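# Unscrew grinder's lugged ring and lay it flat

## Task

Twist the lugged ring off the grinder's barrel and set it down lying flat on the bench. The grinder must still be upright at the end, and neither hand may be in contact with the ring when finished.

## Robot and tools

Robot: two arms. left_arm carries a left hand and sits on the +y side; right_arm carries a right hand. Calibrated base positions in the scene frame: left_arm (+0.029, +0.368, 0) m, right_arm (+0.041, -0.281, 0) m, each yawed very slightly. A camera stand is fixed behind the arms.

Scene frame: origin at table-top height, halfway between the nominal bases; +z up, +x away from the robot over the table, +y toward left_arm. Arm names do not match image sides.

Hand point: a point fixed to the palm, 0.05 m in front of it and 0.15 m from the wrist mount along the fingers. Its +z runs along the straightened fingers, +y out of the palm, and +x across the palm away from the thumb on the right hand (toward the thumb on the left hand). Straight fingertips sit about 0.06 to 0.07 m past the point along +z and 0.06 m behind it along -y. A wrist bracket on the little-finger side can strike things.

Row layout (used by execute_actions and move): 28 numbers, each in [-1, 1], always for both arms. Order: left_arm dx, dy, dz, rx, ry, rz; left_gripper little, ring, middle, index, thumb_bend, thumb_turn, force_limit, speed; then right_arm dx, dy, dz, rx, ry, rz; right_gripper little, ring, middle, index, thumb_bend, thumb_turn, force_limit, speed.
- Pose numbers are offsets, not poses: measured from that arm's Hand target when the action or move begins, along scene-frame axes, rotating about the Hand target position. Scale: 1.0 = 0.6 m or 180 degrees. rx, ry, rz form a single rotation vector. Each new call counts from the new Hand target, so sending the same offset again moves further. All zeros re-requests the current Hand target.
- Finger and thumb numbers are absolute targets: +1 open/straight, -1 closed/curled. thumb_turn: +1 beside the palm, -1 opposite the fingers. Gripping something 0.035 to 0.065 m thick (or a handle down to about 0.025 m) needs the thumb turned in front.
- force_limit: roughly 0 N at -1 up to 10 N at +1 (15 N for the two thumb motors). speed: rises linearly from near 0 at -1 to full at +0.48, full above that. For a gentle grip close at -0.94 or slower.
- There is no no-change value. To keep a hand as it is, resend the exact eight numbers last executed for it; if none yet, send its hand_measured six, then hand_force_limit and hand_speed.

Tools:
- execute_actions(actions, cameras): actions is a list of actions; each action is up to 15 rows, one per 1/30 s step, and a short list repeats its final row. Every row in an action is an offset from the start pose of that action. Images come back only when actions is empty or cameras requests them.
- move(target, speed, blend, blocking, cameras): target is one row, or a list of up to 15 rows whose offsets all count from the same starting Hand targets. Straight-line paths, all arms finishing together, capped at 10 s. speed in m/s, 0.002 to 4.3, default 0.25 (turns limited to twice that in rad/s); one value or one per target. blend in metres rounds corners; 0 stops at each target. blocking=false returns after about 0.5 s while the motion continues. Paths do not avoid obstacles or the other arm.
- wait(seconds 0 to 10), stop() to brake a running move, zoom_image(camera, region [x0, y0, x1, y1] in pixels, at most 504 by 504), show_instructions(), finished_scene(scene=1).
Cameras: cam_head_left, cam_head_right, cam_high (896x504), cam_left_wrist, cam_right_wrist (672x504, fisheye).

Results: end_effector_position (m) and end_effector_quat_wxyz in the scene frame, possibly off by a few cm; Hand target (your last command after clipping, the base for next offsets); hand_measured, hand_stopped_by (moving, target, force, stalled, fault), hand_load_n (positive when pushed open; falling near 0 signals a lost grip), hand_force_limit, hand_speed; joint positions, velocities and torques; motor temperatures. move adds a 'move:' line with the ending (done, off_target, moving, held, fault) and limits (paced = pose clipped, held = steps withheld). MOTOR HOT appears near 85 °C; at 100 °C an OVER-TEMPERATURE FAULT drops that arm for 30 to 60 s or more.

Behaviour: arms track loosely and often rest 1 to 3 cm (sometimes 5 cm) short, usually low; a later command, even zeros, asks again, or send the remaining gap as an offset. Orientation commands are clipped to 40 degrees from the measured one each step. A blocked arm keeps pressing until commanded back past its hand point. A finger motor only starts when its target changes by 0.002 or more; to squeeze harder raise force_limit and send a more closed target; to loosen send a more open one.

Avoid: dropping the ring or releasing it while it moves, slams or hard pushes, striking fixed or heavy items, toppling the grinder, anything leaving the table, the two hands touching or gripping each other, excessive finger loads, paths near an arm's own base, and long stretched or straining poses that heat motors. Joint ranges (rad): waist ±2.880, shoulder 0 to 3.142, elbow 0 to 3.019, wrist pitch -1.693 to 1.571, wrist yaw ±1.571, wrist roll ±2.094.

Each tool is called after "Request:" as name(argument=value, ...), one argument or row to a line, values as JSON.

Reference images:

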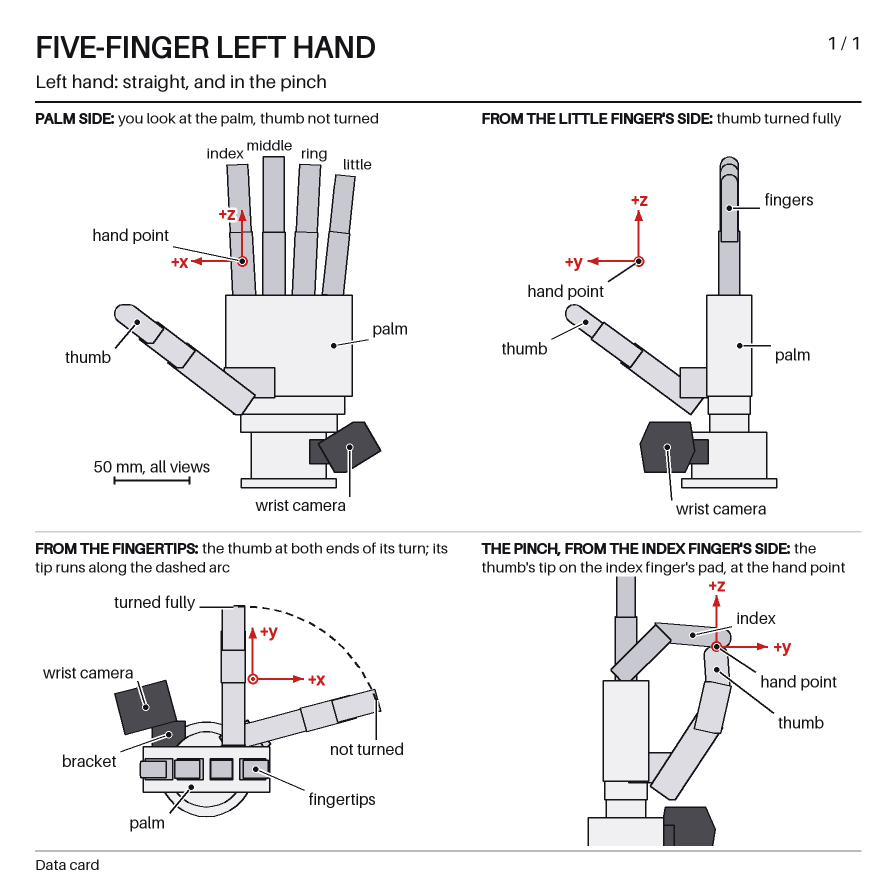

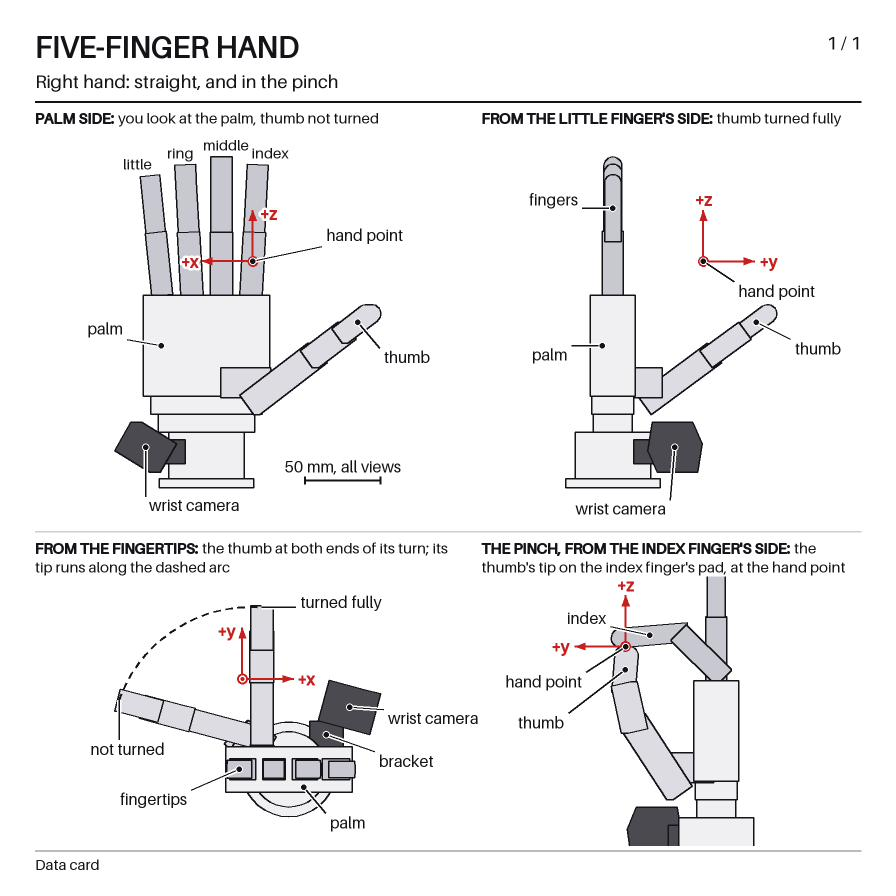

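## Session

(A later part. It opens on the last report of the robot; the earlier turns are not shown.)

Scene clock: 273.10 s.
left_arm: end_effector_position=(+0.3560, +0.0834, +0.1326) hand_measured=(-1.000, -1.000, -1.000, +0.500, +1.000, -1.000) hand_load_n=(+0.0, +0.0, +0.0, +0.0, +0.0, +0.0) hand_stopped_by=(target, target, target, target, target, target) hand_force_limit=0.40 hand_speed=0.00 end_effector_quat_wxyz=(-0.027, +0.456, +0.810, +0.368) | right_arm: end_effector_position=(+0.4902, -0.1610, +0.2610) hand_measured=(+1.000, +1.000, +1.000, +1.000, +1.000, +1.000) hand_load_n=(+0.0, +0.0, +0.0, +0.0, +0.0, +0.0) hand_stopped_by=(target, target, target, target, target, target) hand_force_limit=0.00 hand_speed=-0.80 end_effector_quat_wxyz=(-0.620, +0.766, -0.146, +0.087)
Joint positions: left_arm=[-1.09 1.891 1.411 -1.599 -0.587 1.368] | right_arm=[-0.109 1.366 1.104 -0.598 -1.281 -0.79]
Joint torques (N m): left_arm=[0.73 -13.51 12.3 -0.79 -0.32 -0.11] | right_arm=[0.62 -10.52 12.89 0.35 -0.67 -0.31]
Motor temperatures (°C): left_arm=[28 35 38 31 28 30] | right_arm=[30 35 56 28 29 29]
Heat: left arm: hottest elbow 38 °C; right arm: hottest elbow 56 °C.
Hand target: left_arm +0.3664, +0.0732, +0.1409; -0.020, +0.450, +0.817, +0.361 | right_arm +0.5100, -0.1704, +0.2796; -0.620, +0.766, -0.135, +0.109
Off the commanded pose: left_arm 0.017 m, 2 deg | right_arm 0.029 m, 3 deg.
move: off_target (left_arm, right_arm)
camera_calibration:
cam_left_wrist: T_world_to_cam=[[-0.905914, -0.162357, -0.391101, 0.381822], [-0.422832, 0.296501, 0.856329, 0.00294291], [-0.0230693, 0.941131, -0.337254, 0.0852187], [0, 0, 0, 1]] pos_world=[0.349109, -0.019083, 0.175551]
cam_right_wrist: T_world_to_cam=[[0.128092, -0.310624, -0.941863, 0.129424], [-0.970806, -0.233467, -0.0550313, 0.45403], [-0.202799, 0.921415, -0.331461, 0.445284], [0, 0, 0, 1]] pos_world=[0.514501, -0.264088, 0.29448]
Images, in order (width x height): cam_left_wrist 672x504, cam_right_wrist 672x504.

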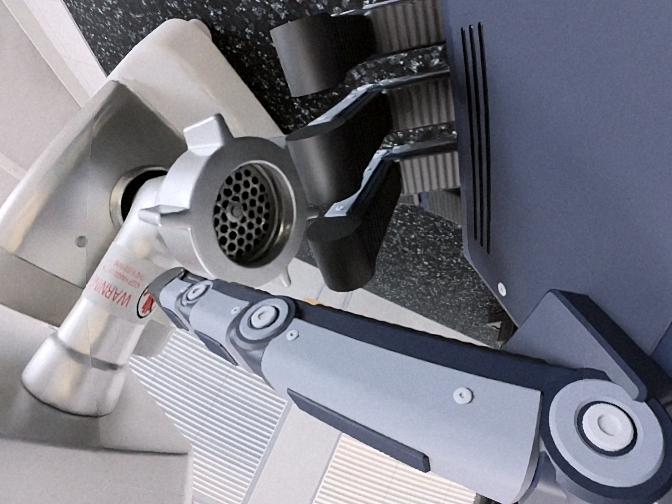

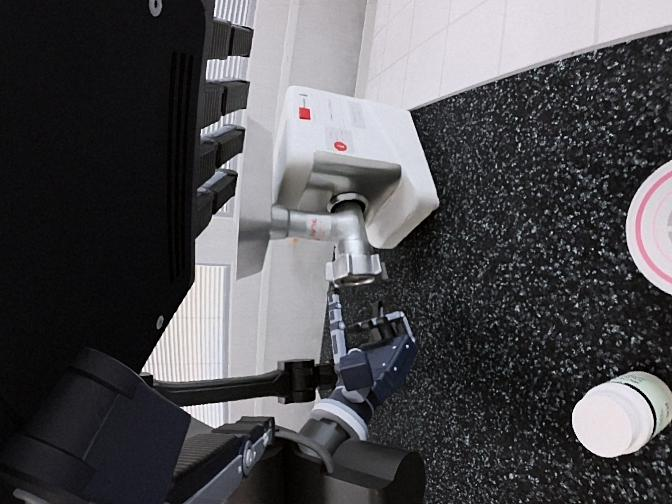

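Request:
move(
  target=[
    [0.0497,0.0408,0.0028,0,0,0,-1,-1,-1,0.5,1,-1,0.4,0.0,0,0,0,0,0,0,1,1,1,1,1,1,0,-0.8],
    [0.0497,0.0408,0.0023,0,0,0,-1,-1,-1,0.1,1,-1,0.45,-0.85,0,0,0,0,0,0,1,1,1,1,1,1,0,-0.8],
  ],
  speed=[0.1,0.1],
  blend=[0,0],
  cameras=["cam_left_wrist","cam_right_wrist"],
)

Request:
zoom_image(
  camera="cam_right_wrist",
  region=[310, 220, 410, 320],
)

Request:
zoom_image(
  camera="cam_left_wrist",
  region=[120, 80, 360, 320],
)

Scene clock: 277.57 s.
left_arm: end_effector_position=(+0.3860, +0.1060, +0.1302) hand_measured=(-1.000, -1.000, -1.000, +0.310, +1.000, -1.000) hand_load_n=(+0.0, +0.0, +0.0, +5.0, +0.0, +0.0) hand_stopped_by=(target, target, target, force, target, target) hand_force_limit=0.45 hand_speed=-0.85 end_effector_quat_wxyz=(-0.041, +0.448, +0.815, +0.364) | right_arm: end_effector_position=(+0.4902, -0.1610, +0.2610) hand_measured=(+1.000, +1.000, +1.000, +1.000, +1.000, +1.000) hand_load_n=(+0.0, -0.5, +0.5, +0.0, +0.0, +0.0) hand_stopped_by=(target, target, target, target, target, target) hand_force_limit=0.00 hand_speed=-0.80 end_effector_quat_wxyz=(-0.620, +0.766, -0.146, +0.087)
Joint positions: left_arm=[-1.008 1.891 1.411 -1.575 -0.598 1.434] | right_arm=[-0.109 1.366 1.104 -0.598 -1.281 -0.79]
Joint torques (N m): left_arm=[0.09 -15.27 10.03 0.17 -1.12 0.02] | right_arm=[0.62 -10.75 12.89 0.36 -0.67 -0.3]
Motor temperatures (°C): left_arm=[28 35 38 31 28 30] | right_arm=[30 35 56 28 29 29]
Heat: left arm: hottest elbow 38 °C; right arm: hottest elbow 56 °C.
Hand target: left_arm +0.3962, +0.0977, +0.1423; -0.020, +0.450, +0.817, +0.361 | right_arm +0.5100, -0.1704, +0.2796; -0.620, +0.766, -0.135, +0.109
Off the commanded pose: left_arm 0.018 m, 3 deg | right_arm 0.029 m, 3 deg.
move: off_target (left_arm, right_arm); target 2's new numbers were sent with left_arm's hand 0.015 m and 2 deg from that target
camera_calibration:
cam_left_wrist: T_world_to_cam=[[-0.909021, -0.186919, -0.37248, 0.413085], [-0.412862, 0.282115, 0.866, 0.00750515], [-0.0567891, 0.940995, -0.333621, 0.0763634], [0, 0, 0, 1]] pos_world=[0.382938, 0.0032383, 0.172843]
cam_right_wrist: T_world_to_cam=[[0.128092, -0.310624, -0.941863, 0.129424], [-0.970806, -0.233467, -0.0550313, 0.45403], [-0.202799, 0.921415, -0.331461, 0.445284], [0, 0, 0, 1]] pos_world=[0.514501, -0.264088, 0.29448]
Images, in order (width x height): cam_left_wrist 672x504, cam_right_wrist 672x504.

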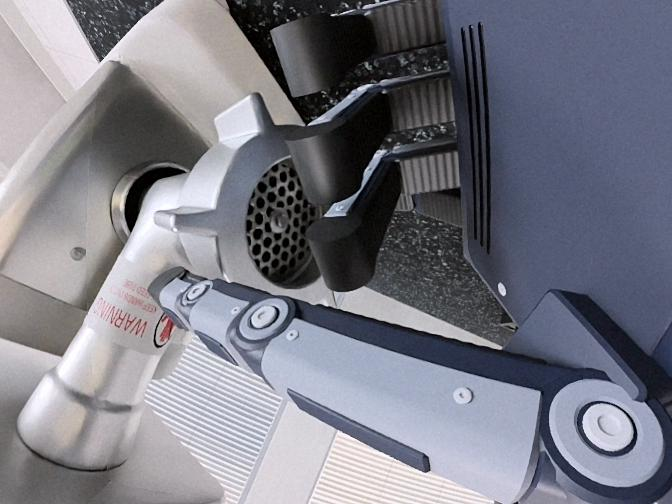

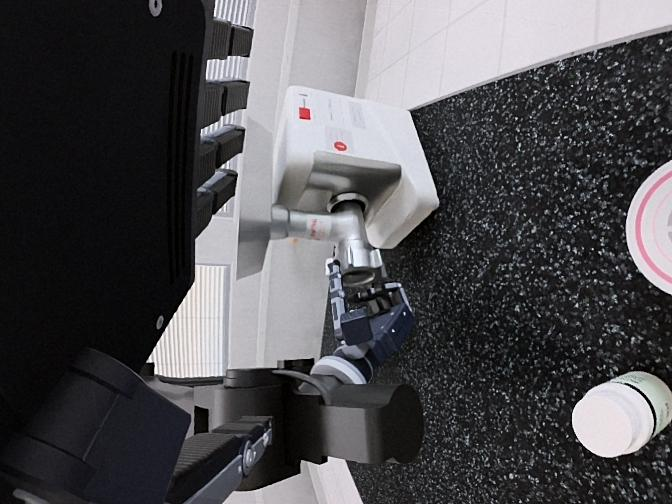

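Scaled by 5.040 from the camera's 672x504 image, which has a finer 960x720 frame.

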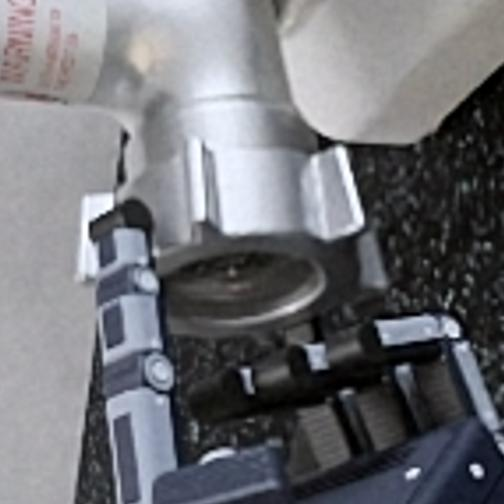

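Scaled by 2.100 from the camera's 672x504 image, which has a finer 960x720 frame.

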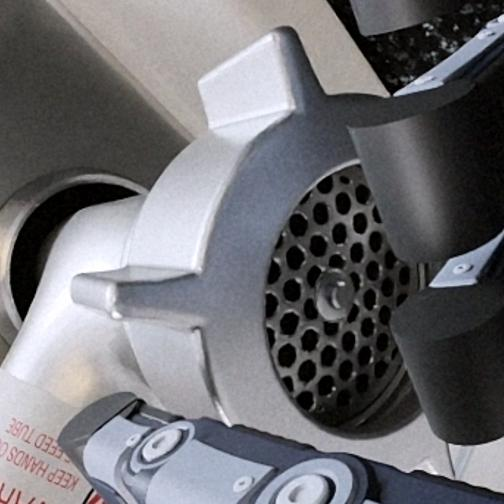

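Request:
move(
  target=[-0.0200,-0.0165,0.0,0,0,0,-1,-1,-1,0.1,1,-1,0.45,-0.85,0,0,0,0,0,0,1,1,1,1,1,1,0,-0.8],
  speed=0.05,
  cameras=["cam_left_wrist","cam_right_wrist"],
)

Request:
zoom_image(
  camera="cam_right_wrist",
  region=[310, 220, 410, 320],
)

Request:
zoom_image(
  camera="cam_left_wrist",
  region=[120, 80, 360, 320],
)

Scene clock: 278.87 s.
left_arm: end_effector_position=(+0.3853, +0.1058, +0.1300) hand_measured=(-1.000, -1.000, -1.000, +0.310, +1.000, -1.000) hand_load_n=(+0.0, +0.0, +0.0, +4.5, +0.0, +0.0) hand_stopped_by=(target, target, target, force, target, target) hand_force_limit=0.45 hand_speed=-0.85 end_effector_quat_wxyz=(-0.041, +0.446, +0.817, +0.364) | right_arm: end_effector_position=(+0.4902, -0.1610, +0.2610) hand_measured=(+1.000, +1.000, +1.000, +1.000, +1.000, +1.000) hand_load_n=(+0.0, +0.0, +0.0, +0.0, +0.0, +0.0) hand_stopped_by=(target, target, target, target, target, target) hand_force_limit=0.00 hand_speed=-0.80 end_effector_quat_wxyz=(-0.620, +0.766, -0.146, +0.087)
Joint positions: left_arm=[-1.009 1.891 1.411 -1.575 -0.596 1.429] | right_arm=[-0.109 1.366 1.104 -0.598 -1.281 -0.79]
Joint torques (N m): left_arm=[-2.37 -14.74 10.86 -0.62 -0.67 -0.23] | right_arm=[0.73 -10.7 12.92 0.36 -0.67 -0.31]
Motor temperatures (°C): left_arm=[28 35 38 31 28 30] | right_arm=[30 35 56 28 29 29]
Heat: left arm: hottest elbow 38 °C; right arm: hottest elbow 56 °C.
Hand target: left_arm +0.3843, +0.0878, +0.1423; -0.020, +0.450, +0.817, +0.361 | right_arm +0.5100, -0.1704, +0.2796; -0.620, +0.766, -0.135, +0.109
Off the commanded pose: left_arm 0.022 m, 2 deg | right_arm 0.029 m, 3 deg.
move: off_target (left_arm, right_arm)
camera_calibration:
cam_left_wrist: T_world_to_cam=[[-0.907599, -0.190891, -0.373931, 0.412472], [-0.41561, 0.282427, 0.864583, 0.00854858], [-0.0594334, 0.940104, -0.335667, 0.0777404], [0, 0, 0, 1]] pos_world=[0.382533, 0.00323899, 0.17294]
cam_right_wrist: T_world_to_cam=[[0.128092, -0.310624, -0.941863, 0.129424], [-0.970806, -0.233467, -0.0550313, 0.45403], [-0.202799, 0.921415, -0.331461, 0.445284], [0, 0, 0, 1]] pos_world=[0.514501, -0.264088, 0.29448]
Images, in order (width x height): cam_left_wrist 672x504, cam_right_wrist 672x504.

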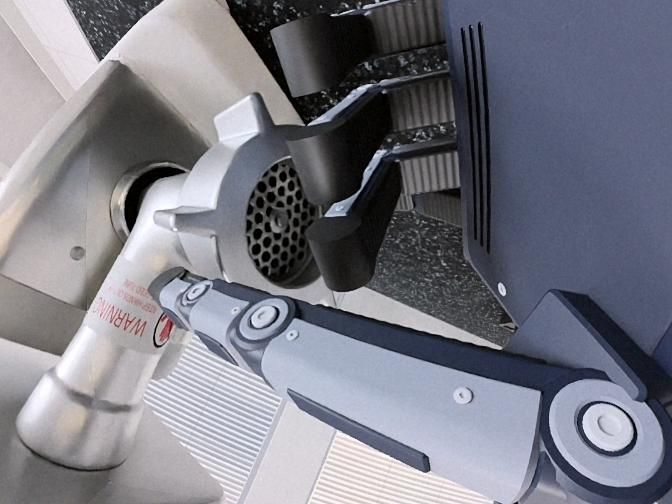

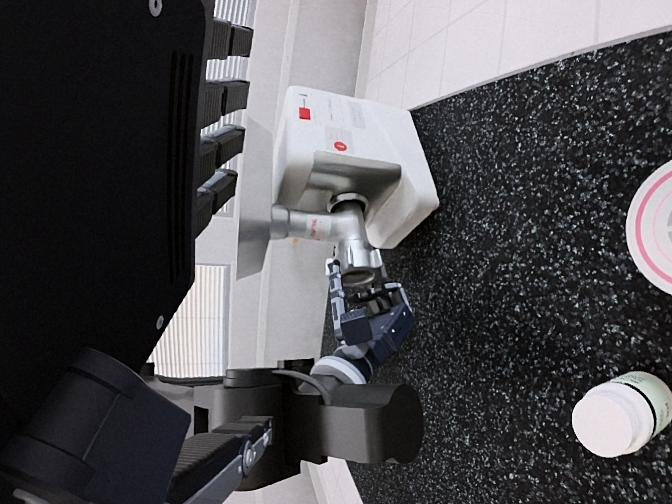

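Scaled by 5.040 from the camera's 672x504 image, which has a finer 960x720 frame.

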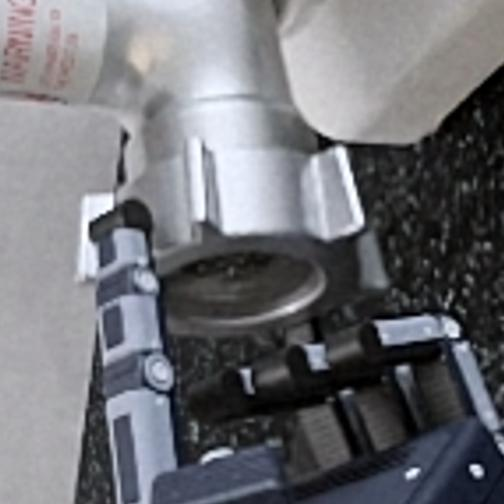

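Scaled by 2.100 from the camera's 672x504 image, which has a finer 960x720 frame.

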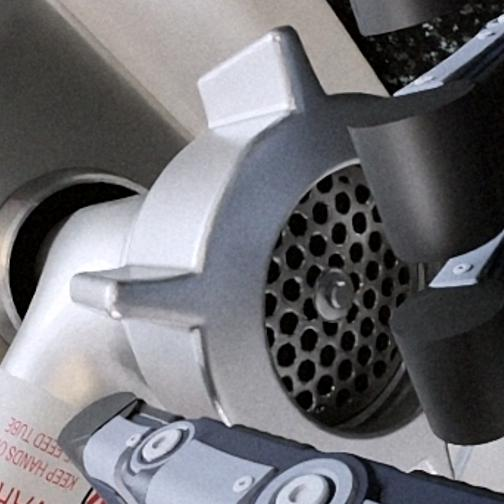

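Request:
move(
  target=[0.0077,0.0267,-0.0243,-0.1757,-0.1449,0,-1,-1,-1,0.1,1,-1,0.45,-0.85,0,0,0,0,0,0,1,1,1,1,1,1,0,-0.8],
  speed=0.25,
  cameras=["cam_left_wrist","cam_right_wrist"],
)

Request:
zoom_image(
  camera="cam_right_wrist",
  region=[310, 220, 410, 320],
)

Request:
zoom_image(
  camera="cam_left_wrist",
  region=[120, 80, 360, 320],
)

Scene clock: 281.77 s.
left_arm: end_effector_position=(+0.3892, +0.1061, +0.1217) hand_measured=(-1.000, -1.000, -1.000, +0.308, +1.000, -1.000) hand_load_n=(+0.0, +0.0, +0.0, +1.0, +0.0, +0.0) hand_stopped_by=(target, target, target, force, target, target) hand_force_limit=0.45 hand_speed=-0.85 end_effector_quat_wxyz=(+0.273, +0.343, +0.871, +0.222) | right_arm: end_effector_position=(+0.4902, -0.1610, +0.2610) hand_measured=(+1.000, +1.000, +1.000, +1.000, +1.000, +1.000) hand_load_n=(+0.0, +0.0, +0.0, +0.0, +0.0, +0.0) hand_stopped_by=(target, target, target, target, target, target) hand_force_limit=0.00 hand_speed=-0.80 end_effector_quat_wxyz=(-0.620, +0.766, -0.146, +0.087)
Joint positions: left_arm=[-1.026 1.556 1.021 -0.817 -0.692 1.394] | right_arm=[-0.109 1.366 1.104 -0.598 -1.281 -0.79]
Joint torques (N m): left_arm=[-0.56 -12.45 7.94 1.72 -0.72 0.06] | right_arm=[0.62 -10.64 12.93 0.36 -0.67 -0.31]
Motor temperatures (°C): left_arm=[28 35 38 31 28 30] | right_arm=[30 35 56 28 29 29]
Heat: left arm: hottest elbow 38 °C; right arm: hottest elbow 56 °C.
Hand target: left_arm +0.3888, +0.1038, +0.1278; +0.285, +0.346, +0.867, +0.218 | right_arm +0.5100, -0.1704, +0.2796; -0.620, +0.766, -0.135, +0.109
Off the commanded pose: left_arm 0.006 m, 2 deg | right_arm 0.029 m, 3 deg.
move: off_target (right_arm)
camera_calibration:
cam_left_wrist: T_world_to_cam=[[-0.670765, -0.465935, -0.577043, 0.374727], [-0.710524, 0.626796, 0.319818, 0.161846], [0.212673, 0.624525, -0.751491, 0.0531695], [0, 0, 0, 1]] pos_world=[0.355041, 0.0399485, 0.204429]
cam_right_wrist: T_world_to_cam=[[0.128092, -0.310624, -0.941863, 0.129424], [-0.970806, -0.233467, -0.0550313, 0.45403], [-0.202799, 0.921415, -0.331461, 0.445284], [0, 0, 0, 1]] pos_world=[0.514501, -0.264088, 0.29448]
Images, in order (width x height): cam_left_wrist 672x504, cam_right_wrist 672x504.

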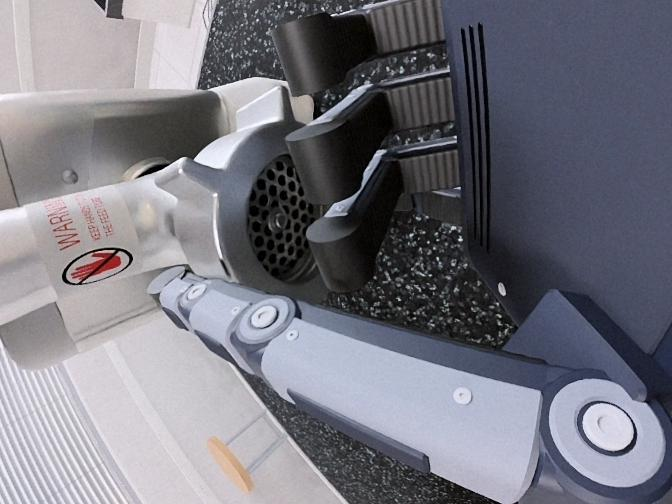

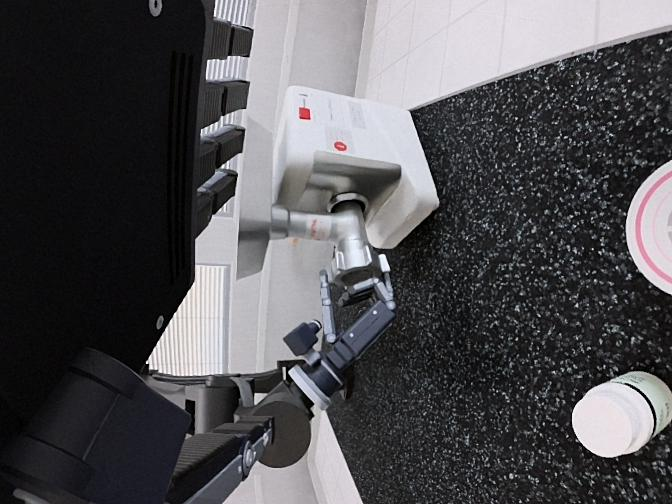

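Scaled by 5.040 from the camera's 672x504 image, which has a finer 960x720 frame.

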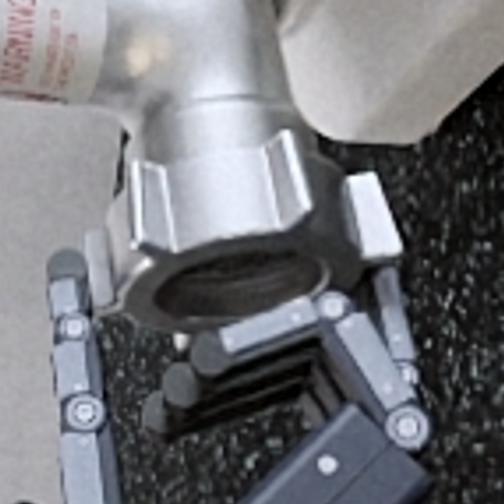

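Scaled by 2.100 from the camera's 672x504 image, which has a finer 960x720 frame.

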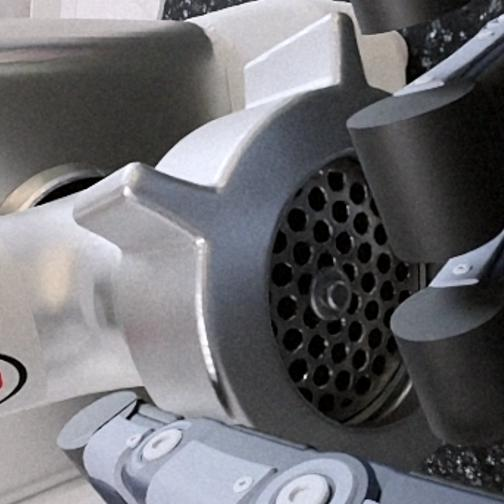

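Request:
move(
  target=[
    [0.0,0.0,0.0,0,0,0,-1,-1,-1,0.05,1,-1,0.45,-0.88,0,0,0,0,0,0,1,1,1,1,1,1,0,-0.8],
    [0.0082,0.0025,-0.0068,-0.1715,-0.1414,0,-1,-1,-1,0.05,1,-1,0.45,-0.88,0,0,0,0,0,0,1,1,1,1,1,1,0,-0.8],
    [0.0068,-0.0030,-0.0042,-0.3386,-0.2792,0,-1,-1,-1,0.05,1,-1,0.45,-0.88,0,0,0,0,0,0,1,1,1,1,1,1,0,-0.8],
  ],
  speed=[0.1,0.25,0.25],
  blend=[0,0.02,0],
  cameras=["cam_left_wrist","cam_right_wrist"],
)

Request:
zoom_image(
  camera="cam_right_wrist",
  region=[310, 220, 410, 320],
)

Request:
zoom_image(
  camera="cam_left_wrist",
  region=[120, 60, 440, 380],
)

Scene clock: 287.23 s.
left_arm: end_effector_position=(+0.3969, +0.0937, +0.1285) hand_measured=(-1.000, -1.000, -1.000, +0.212, +1.000, -1.000) hand_load_n=(+0.0, +0.0, +0.0, +3.5, +0.0, +0.5) hand_stopped_by=(target, target, target, force, target, target) hand_force_limit=0.45 hand_speed=-0.88 end_effector_quat_wxyz=(+0.739, +0.033, +0.660, -0.133) | right_arm: end_effector_position=(+0.4902, -0.1610, +0.2610) hand_measured=(+1.000, +1.000, +1.000, +1.000, +1.000, +1.000) hand_load_n=(+0.0, +0.0, +0.0, +0.0, +0.0, +0.0) hand_stopped_by=(target, target, target, target, target, target) hand_force_limit=0.00 hand_speed=-0.80 end_effector_quat_wxyz=(-0.620, +0.766, -0.146, +0.087)
Joint positions: left_arm=[-1.067 1.722 0.439 1.467 -0.811 1.578] | right_arm=[-0.109 1.366 1.104 -0.598 -1.281 -0.79]
Joint torques (N m): left_arm=[-0.15 -8.29 2.78 2.85 -0.4 0.26] | right_arm=[0.5 -10.64 12.89 0.39 -0.66 -0.29]
Motor temperatures (°C): left_arm=[28 35 38 31 28 30] | right_arm=[30 35 56 28 29 29]
Heat: left arm: hottest elbow 38 °C; right arm: hottest elbow 56 °C.
Hand target: left_arm +0.3930, +0.1021, +0.1253; +0.741, +0.039, +0.661, -0.117 | right_arm +0.5100, -0.1704, +0.2796; -0.620, +0.766, -0.135, +0.109
Off the commanded pose: left_arm 0.010 m, 2 deg | right_arm 0.029 m, 3 deg.
move: off_target (right_arm)
camera_calibration:
cam_left_wrist: T_world_to_cam=[[-0.283728, -0.947327, -0.148562, 0.214487], [-0.406834, 0.259217, -0.875952, 0.240557], [0.868323, -0.188092, -0.458952, -0.157301], [0, 0, 0, 1]] pos_world=[0.295311, 0.111245, 0.170388]
cam_right_wrist: T_world_to_cam=[[0.128092, -0.310624, -0.941863, 0.129424], [-0.970806, -0.233467, -0.0550313, 0.45403], [-0.202799, 0.921415, -0.331461, 0.445284], [0, 0, 0, 1]] pos_world=[0.514501, -0.264088, 0.29448]
Images, in order (width x height): cam_left_wrist 672x504, cam_right_wrist 672x504.

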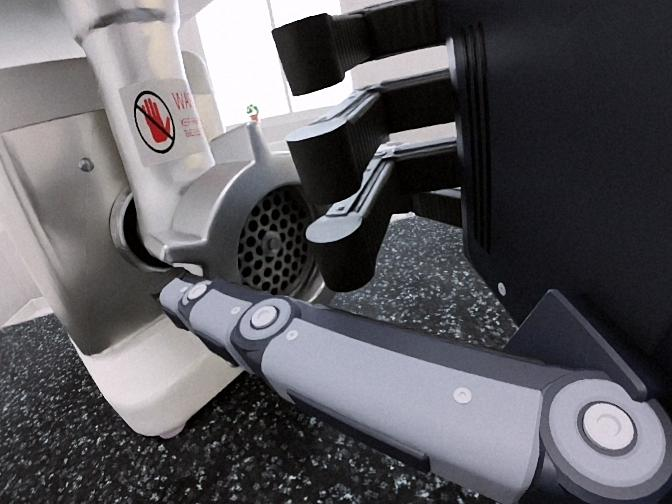

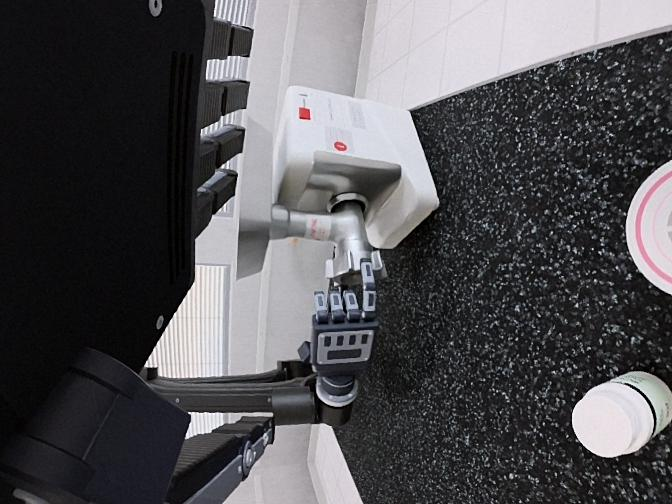

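Scaled by 5.040 from the camera's 672x504 image, which has a finer 960x720 frame.

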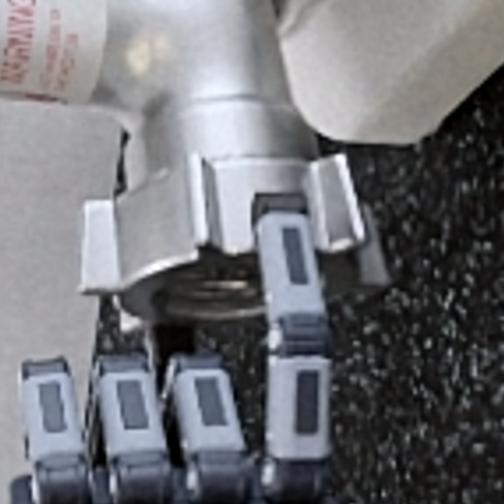

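Scaled by 1.575 from the camera's 672x504 image, which has a finer 960x720 frame.

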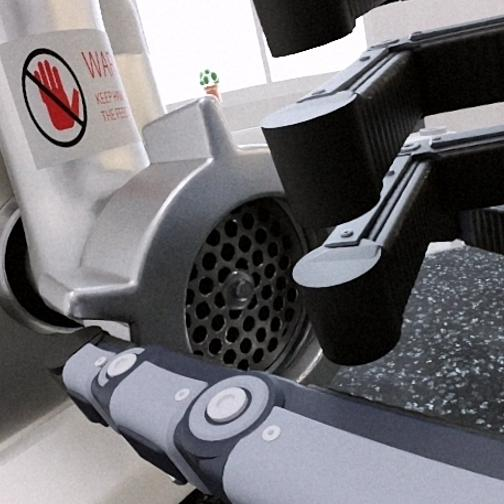

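Request:
move(
  target=[
    [0.0117,-0.0142,0.0,0,0,0,-1,-1,-1,0.05,1,-1,0.45,-0.88,0,0,0,0,0,0,1,1,1,1,1,1,0,-0.8],
    [-0.0011,-0.0248,0.0,0,0,0,-1,-1,-1,0.05,1,-1,0.45,-0.88,0,0,0,0,0,0,1,1,1,1,1,1,0,-0.8],
  ],
  speed=0.06,
  blend=[0.002,0],
  cameras=["cam_left_wrist","cam_right_wrist"],
)

Request:
zoom_image(
  camera="cam_right_wrist",
  region=[310, 220, 410, 320],
)

Request:
zoom_image(
  camera="cam_left_wrist",
  region=[120, 60, 440, 380],
)

Scene clock: 289.83 s.
left_arm: end_effector_position=(+0.3941, +0.0910, +0.1262) hand_measured=(-1.000, -1.000, -1.000, +0.212, +1.000, -1.000) hand_load_n=(+0.0, +0.0, +0.5, +3.5, +0.0, +0.0) hand_stopped_by=(target, target, target, force, target, target) hand_force_limit=0.45 hand_speed=-0.88 end_effector_quat_wxyz=(+0.739, +0.037, +0.662, -0.122) | right_arm: end_effector_position=(+0.4902, -0.1610, +0.2610) hand_measured=(+1.000, +1.000, +1.000, +1.000, +1.000, +1.000) hand_load_n=(+0.0, -0.5, +0.0, +0.0, +0.0, +0.0) hand_stopped_by=(target, target, target, target, target, target) hand_force_limit=0.00 hand_speed=-0.80 end_effector_quat_wxyz=(-0.620, +0.766, -0.146, +0.087)
Joint positions: left_arm=[-1.081 1.735 0.448 1.467 -0.835 1.597] | right_arm=[-0.109 1.366 1.104 -0.598 -1.281 -0.79]
Joint torques (N m): left_arm=[-1.03 -7.94 5.01 2.47 -0.36 0.16] | right_arm=[0.5 -10.75 12.96 0.34 -0.66 -0.31]
Motor temperatures (°C): left_arm=[28 35 38 31 28 30] | right_arm=[30 35 56 28 29 29]
Heat: left arm: hottest elbow 38 °C; right arm: hottest elbow 56 °C.
Hand target: left_arm +0.3922, +0.0872, +0.1252; +0.740, +0.039, +0.661, -0.117 | right_arm +0.5100, -0.1704, +0.2796; -0.620, +0.766, -0.135, +0.109
Off the commanded pose: left_arm 0.004 m, 1 deg | right_arm 0.029 m, 3 deg.
move: off_target (right_arm)
camera_calibration:
cam_left_wrist: T_world_to_cam=[[-0.273461, -0.94739, -0.166345, 0.208917], [-0.411104, 0.271461, -0.870231, 0.237774], [0.869605, -0.169589, -0.46371, -0.158035], [0, 0, 0, 1]] pos_world=[0.292308, 0.106578, 0.168388]
cam_right_wrist: T_world_to_cam=[[0.128092, -0.310624, -0.941863, 0.129424], [-0.970806, -0.233467, -0.0550313, 0.45403], [-0.202799, 0.921415, -0.331461, 0.445284], [0, 0, 0, 1]] pos_world=[0.514501, -0.264088, 0.29448]
Images, in order (width x height): cam_left_wrist 672x504, cam_right_wrist 672x504.

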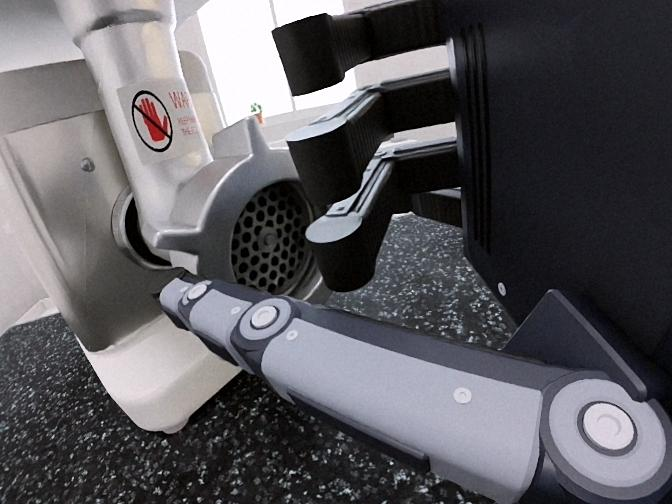

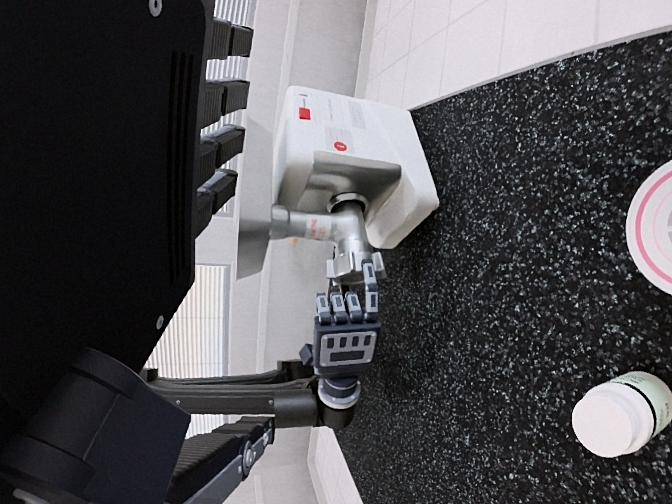

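Scaled by 5.040 from the camera's 672x504 image, which has a finer 960x720 frame.

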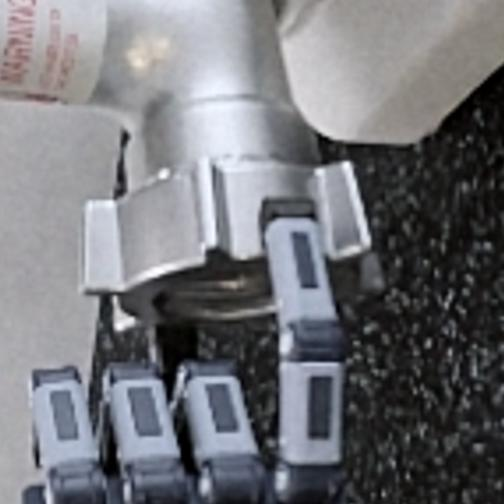

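Scaled by 1.575 from the camera's 672x504 image, which has a finer 960x720 frame.

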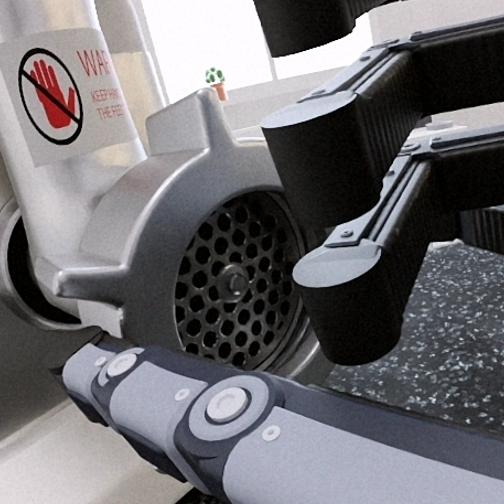

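Request:
move(
  target=[-0.0154,-0.0127,0.0,0,0,0,-1,-1,-1,0.05,1,-1,0.45,-0.88,0,0,0,0,0,0,1,1,1,1,1,1,0,-0.8],
  speed=0.05,
  cameras=["cam_left_wrist","cam_right_wrist"],
)

Request:
zoom_image(
  camera="cam_right_wrist",
  region=[310, 220, 410, 320],
)

Request:
zoom_image(
  camera="cam_left_wrist",
  region=[120, 60, 440, 380],
)

Scene clock: 291.37 s.
left_arm: end_effector_position=(+0.3844, +0.0842, +0.1237) hand_measured=(-1.000, -1.000, -1.000, +0.212, +1.000, -1.000) hand_load_n=(+0.0, +0.0, +0.0, +0.0, +0.0, +0.0) hand_stopped_by=(target, target, target, force, target, target) hand_force_limit=0.45 hand_speed=-0.88 end_effector_quat_wxyz=(+0.737, +0.037, +0.665, -0.116) | right_arm: end_effector_position=(+0.4902, -0.1610, +0.2610) hand_measured=(+1.000, +1.000, +1.000, +1.000, +1.000, +1.000) hand_load_n=(+0.0, +0.0, +0.0, +0.0, +0.0, -0.5) hand_stopped_by=(target, target, target, target, target, target) hand_force_limit=0.00 hand_speed=-0.80 end_effector_quat_wxyz=(-0.620, +0.766, -0.146, +0.087)
Joint positions: left_arm=[-1.119 1.745 0.457 1.467 -0.881 1.61] | right_arm=[-0.109 1.366 1.104 -0.598 -1.281 -0.79]
Joint torques (N m): left_arm=[-0.85 -8.41 4.79 2.65 0.04 0.12] | right_arm=[0.56 -10.7 12.86 0.35 -0.67 -0.29]
Motor temperatures (°C): left_arm=[28 35 38 31 28 30] | right_arm=[30 35 56 28 29 29]
Heat: left arm: hottest elbow 38 °C; right arm: hottest elbow 56 °C.
Hand target: left_arm +0.3830, +0.0795, +0.1252; +0.740, +0.039, +0.661, -0.117 | right_arm +0.5100, -0.1704, +0.2796; -0.620, +0.766, -0.135, +0.109
Off the commanded pose: left_arm 0.005 m, 1 deg | right_arm 0.029 m, 3 deg.
move: off_target (right_arm)
camera_calibration:
cam_left_wrist: T_world_to_cam=[[-0.26606, -0.948091, -0.174172, 0.197541], [-0.417911, 0.27627, -0.865463, 0.235214], [0.868656, -0.157477, -0.469722, -0.151783], [0, 0, 0, 1]] pos_world=[0.282704, 0.0984018, 0.166679]
cam_right_wrist: T_world_to_cam=[[0.128092, -0.310624, -0.941863, 0.129424], [-0.970806, -0.233467, -0.0550313, 0.45403], [-0.202799, 0.921415, -0.331461, 0.445284], [0, 0, 0, 1]] pos_world=[0.514501, -0.264088, 0.29448]
Images, in order (width x height): cam_left_wrist 672x504, cam_right_wrist 672x504.

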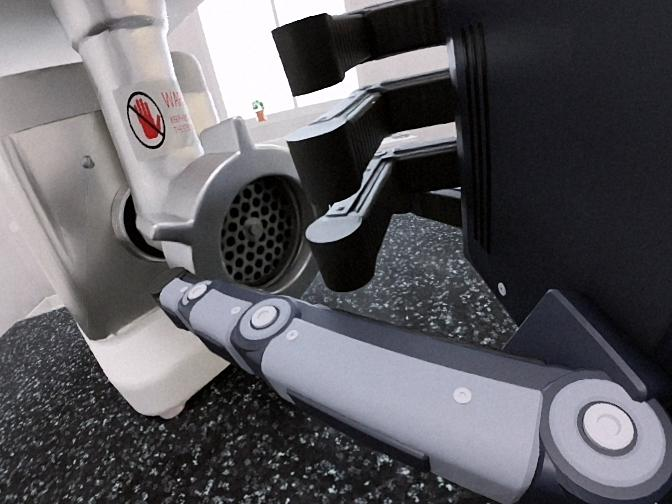

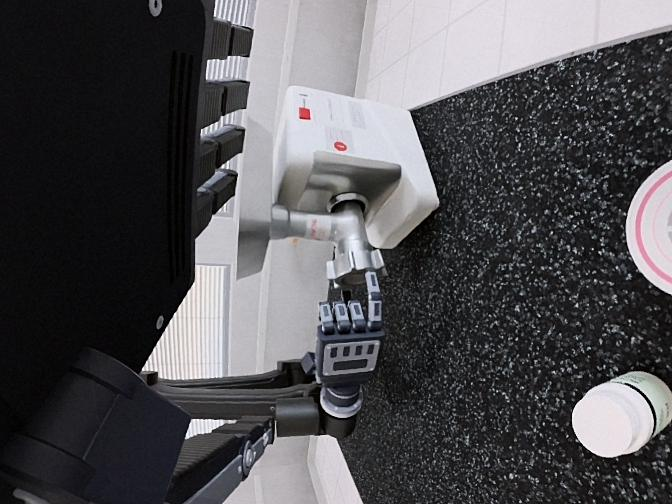

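Scaled by 5.040 from the camera's 672x504 image, which has a finer 960x720 frame.

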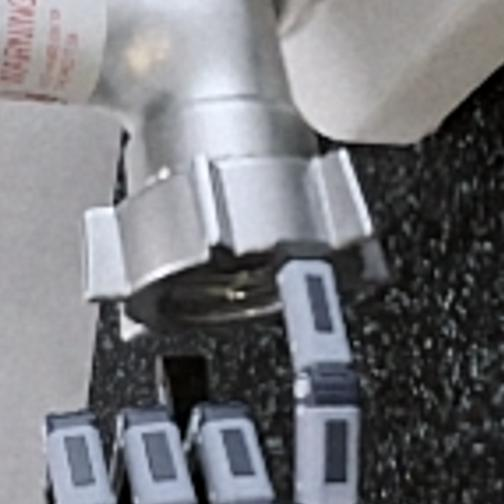

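Scaled by 1.575 from the camera's 672x504 image, which has a finer 960x720 frame.

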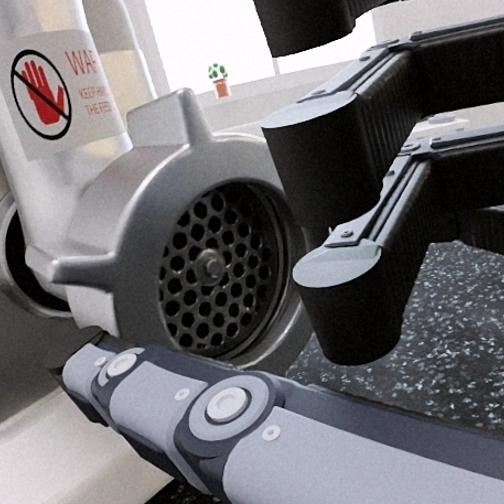

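Request:
move(
  target=[
    [0.0,0.0,0.0,0,0,0,-1,-1,-1,0.5,1,-1,0.4,-0.5,0,0,0,0,0,0,1,1,1,1,1,1,0,-0.8],
    [0.0213,0.0240,0.0,0,0,0,-1,-1,-1,0.5,1,-1,0.4,-0.5,0,0,0,0,0,0,1,1,1,1,1,1,0,-0.8],
    [0.0255,0.0188,0.0,0,0,0,-1,-1,-1,0.5,1,-1,0.4,-0.5,0,0,0,0,0,0,1,1,1,1,1,1,0,-0.8],
  ],
  speed=[0.1,0.08,0.05],
  blend=[0,0,0],
  cameras=["cam_left_wrist","cam_right_wrist"],
)

Request:
zoom_image(
  camera="cam_right_wrist",
  region=[310, 220, 410, 320],
)

Request:
zoom_image(
  camera="cam_left_wrist",
  region=[120, 60, 440, 380],
)

Scene clock: 294.63 s.
left_arm: end_effector_position=(+0.3940, +0.0866, +0.1252) hand_measured=(-1.000, -1.000, -1.000, +0.500, +1.000, -1.000) hand_load_n=(+0.0, +0.0, +0.0, +0.0, +0.5, -1.0) hand_stopped_by=(target, target, target, target, target, target) hand_force_limit=0.40 hand_speed=-0.50 end_effector_quat_wxyz=(+0.739, +0.043, +0.662, -0.119) | right_arm: end_effector_position=(+0.4902, -0.1610, +0.2610) hand_measured=(+1.000, +1.000, +1.000, +1.000, +1.000, +1.000) hand_load_n=(-0.5, +0.0, +0.0, +0.0, +0.0, +0.0) hand_stopped_by=(target, target, target, target, target, target) hand_force_limit=0.00 hand_speed=-0.80 end_effector_quat_wxyz=(-0.620, +0.766, -0.146, +0.087)
Joint positions: left_arm=[-1.088 1.745 0.457 1.467 -0.836 1.611] | right_arm=[-0.109 1.366 1.104 -0.598 -1.281 -0.79]
Joint torques (N m): left_arm=[1.2 -8.88 4.08 2.35 0.4 -0.04] | right_arm=[0.5 -10.75 12.9 0.39 -0.66 -0.29]
Motor temperatures (°C): left_arm=[28 35 38 31 28 30] | right_arm=[30 35 56 28 29 29]
Heat: left arm: hottest elbow 38 °C; right arm: hottest elbow 56 °C.
Hand target: left_arm +0.3983, +0.0908, +0.1252; +0.740, +0.039, +0.661, -0.117 | right_arm +0.5100, -0.1704, +0.2796; -0.620, +0.766, -0.135, +0.109
Off the commanded pose: left_arm 0.006 m, 1 deg | right_arm 0.029 m, 3 deg.
move: off_target (right_arm)
camera_calibration:
cam_left_wrist: T_world_to_cam=[[-0.276669, -0.943873, -0.180439, 0.207322], [-0.408097, 0.2854, -0.867182, 0.235394], [0.870006, -0.166286, -0.464153, -0.159524], [0, 0, 0, 1]] pos_world=[0.29221, 0.101978, 0.167495]
cam_right_wrist: T_world_to_cam=[[0.128092, -0.310624, -0.941863, 0.129424], [-0.970806, -0.233467, -0.0550313, 0.45403], [-0.202799, 0.921415, -0.331461, 0.445284], [0, 0, 0, 1]] pos_world=[0.514501, -0.264088, 0.29448]
Images, in order (width x height): cam_left_wrist 672x504, cam_right_wrist 672x504.

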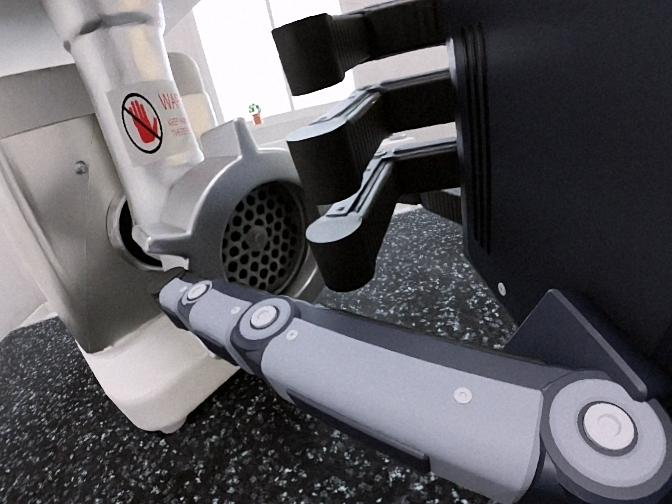

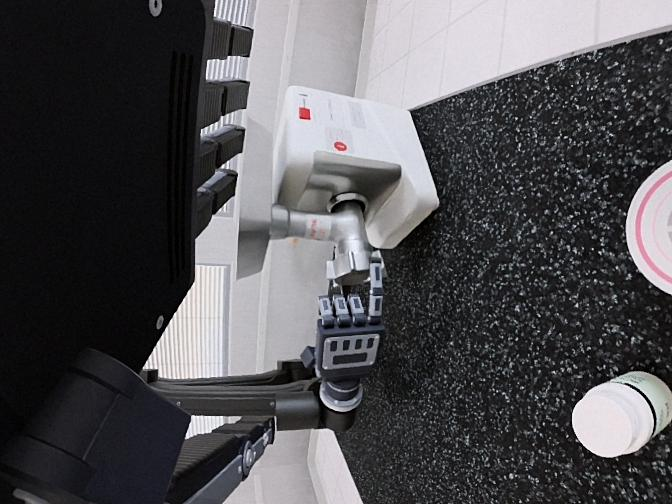

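Scaled by 5.040 from the camera's 672x504 image, which has a finer 960x720 frame.

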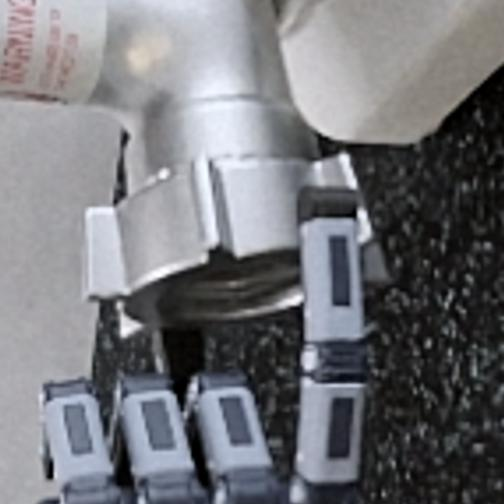

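Scaled by 1.575 from the camera's 672x504 image, which has a finer 960x720 frame.

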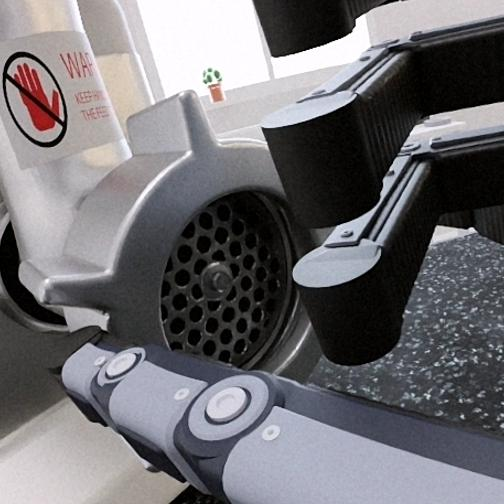

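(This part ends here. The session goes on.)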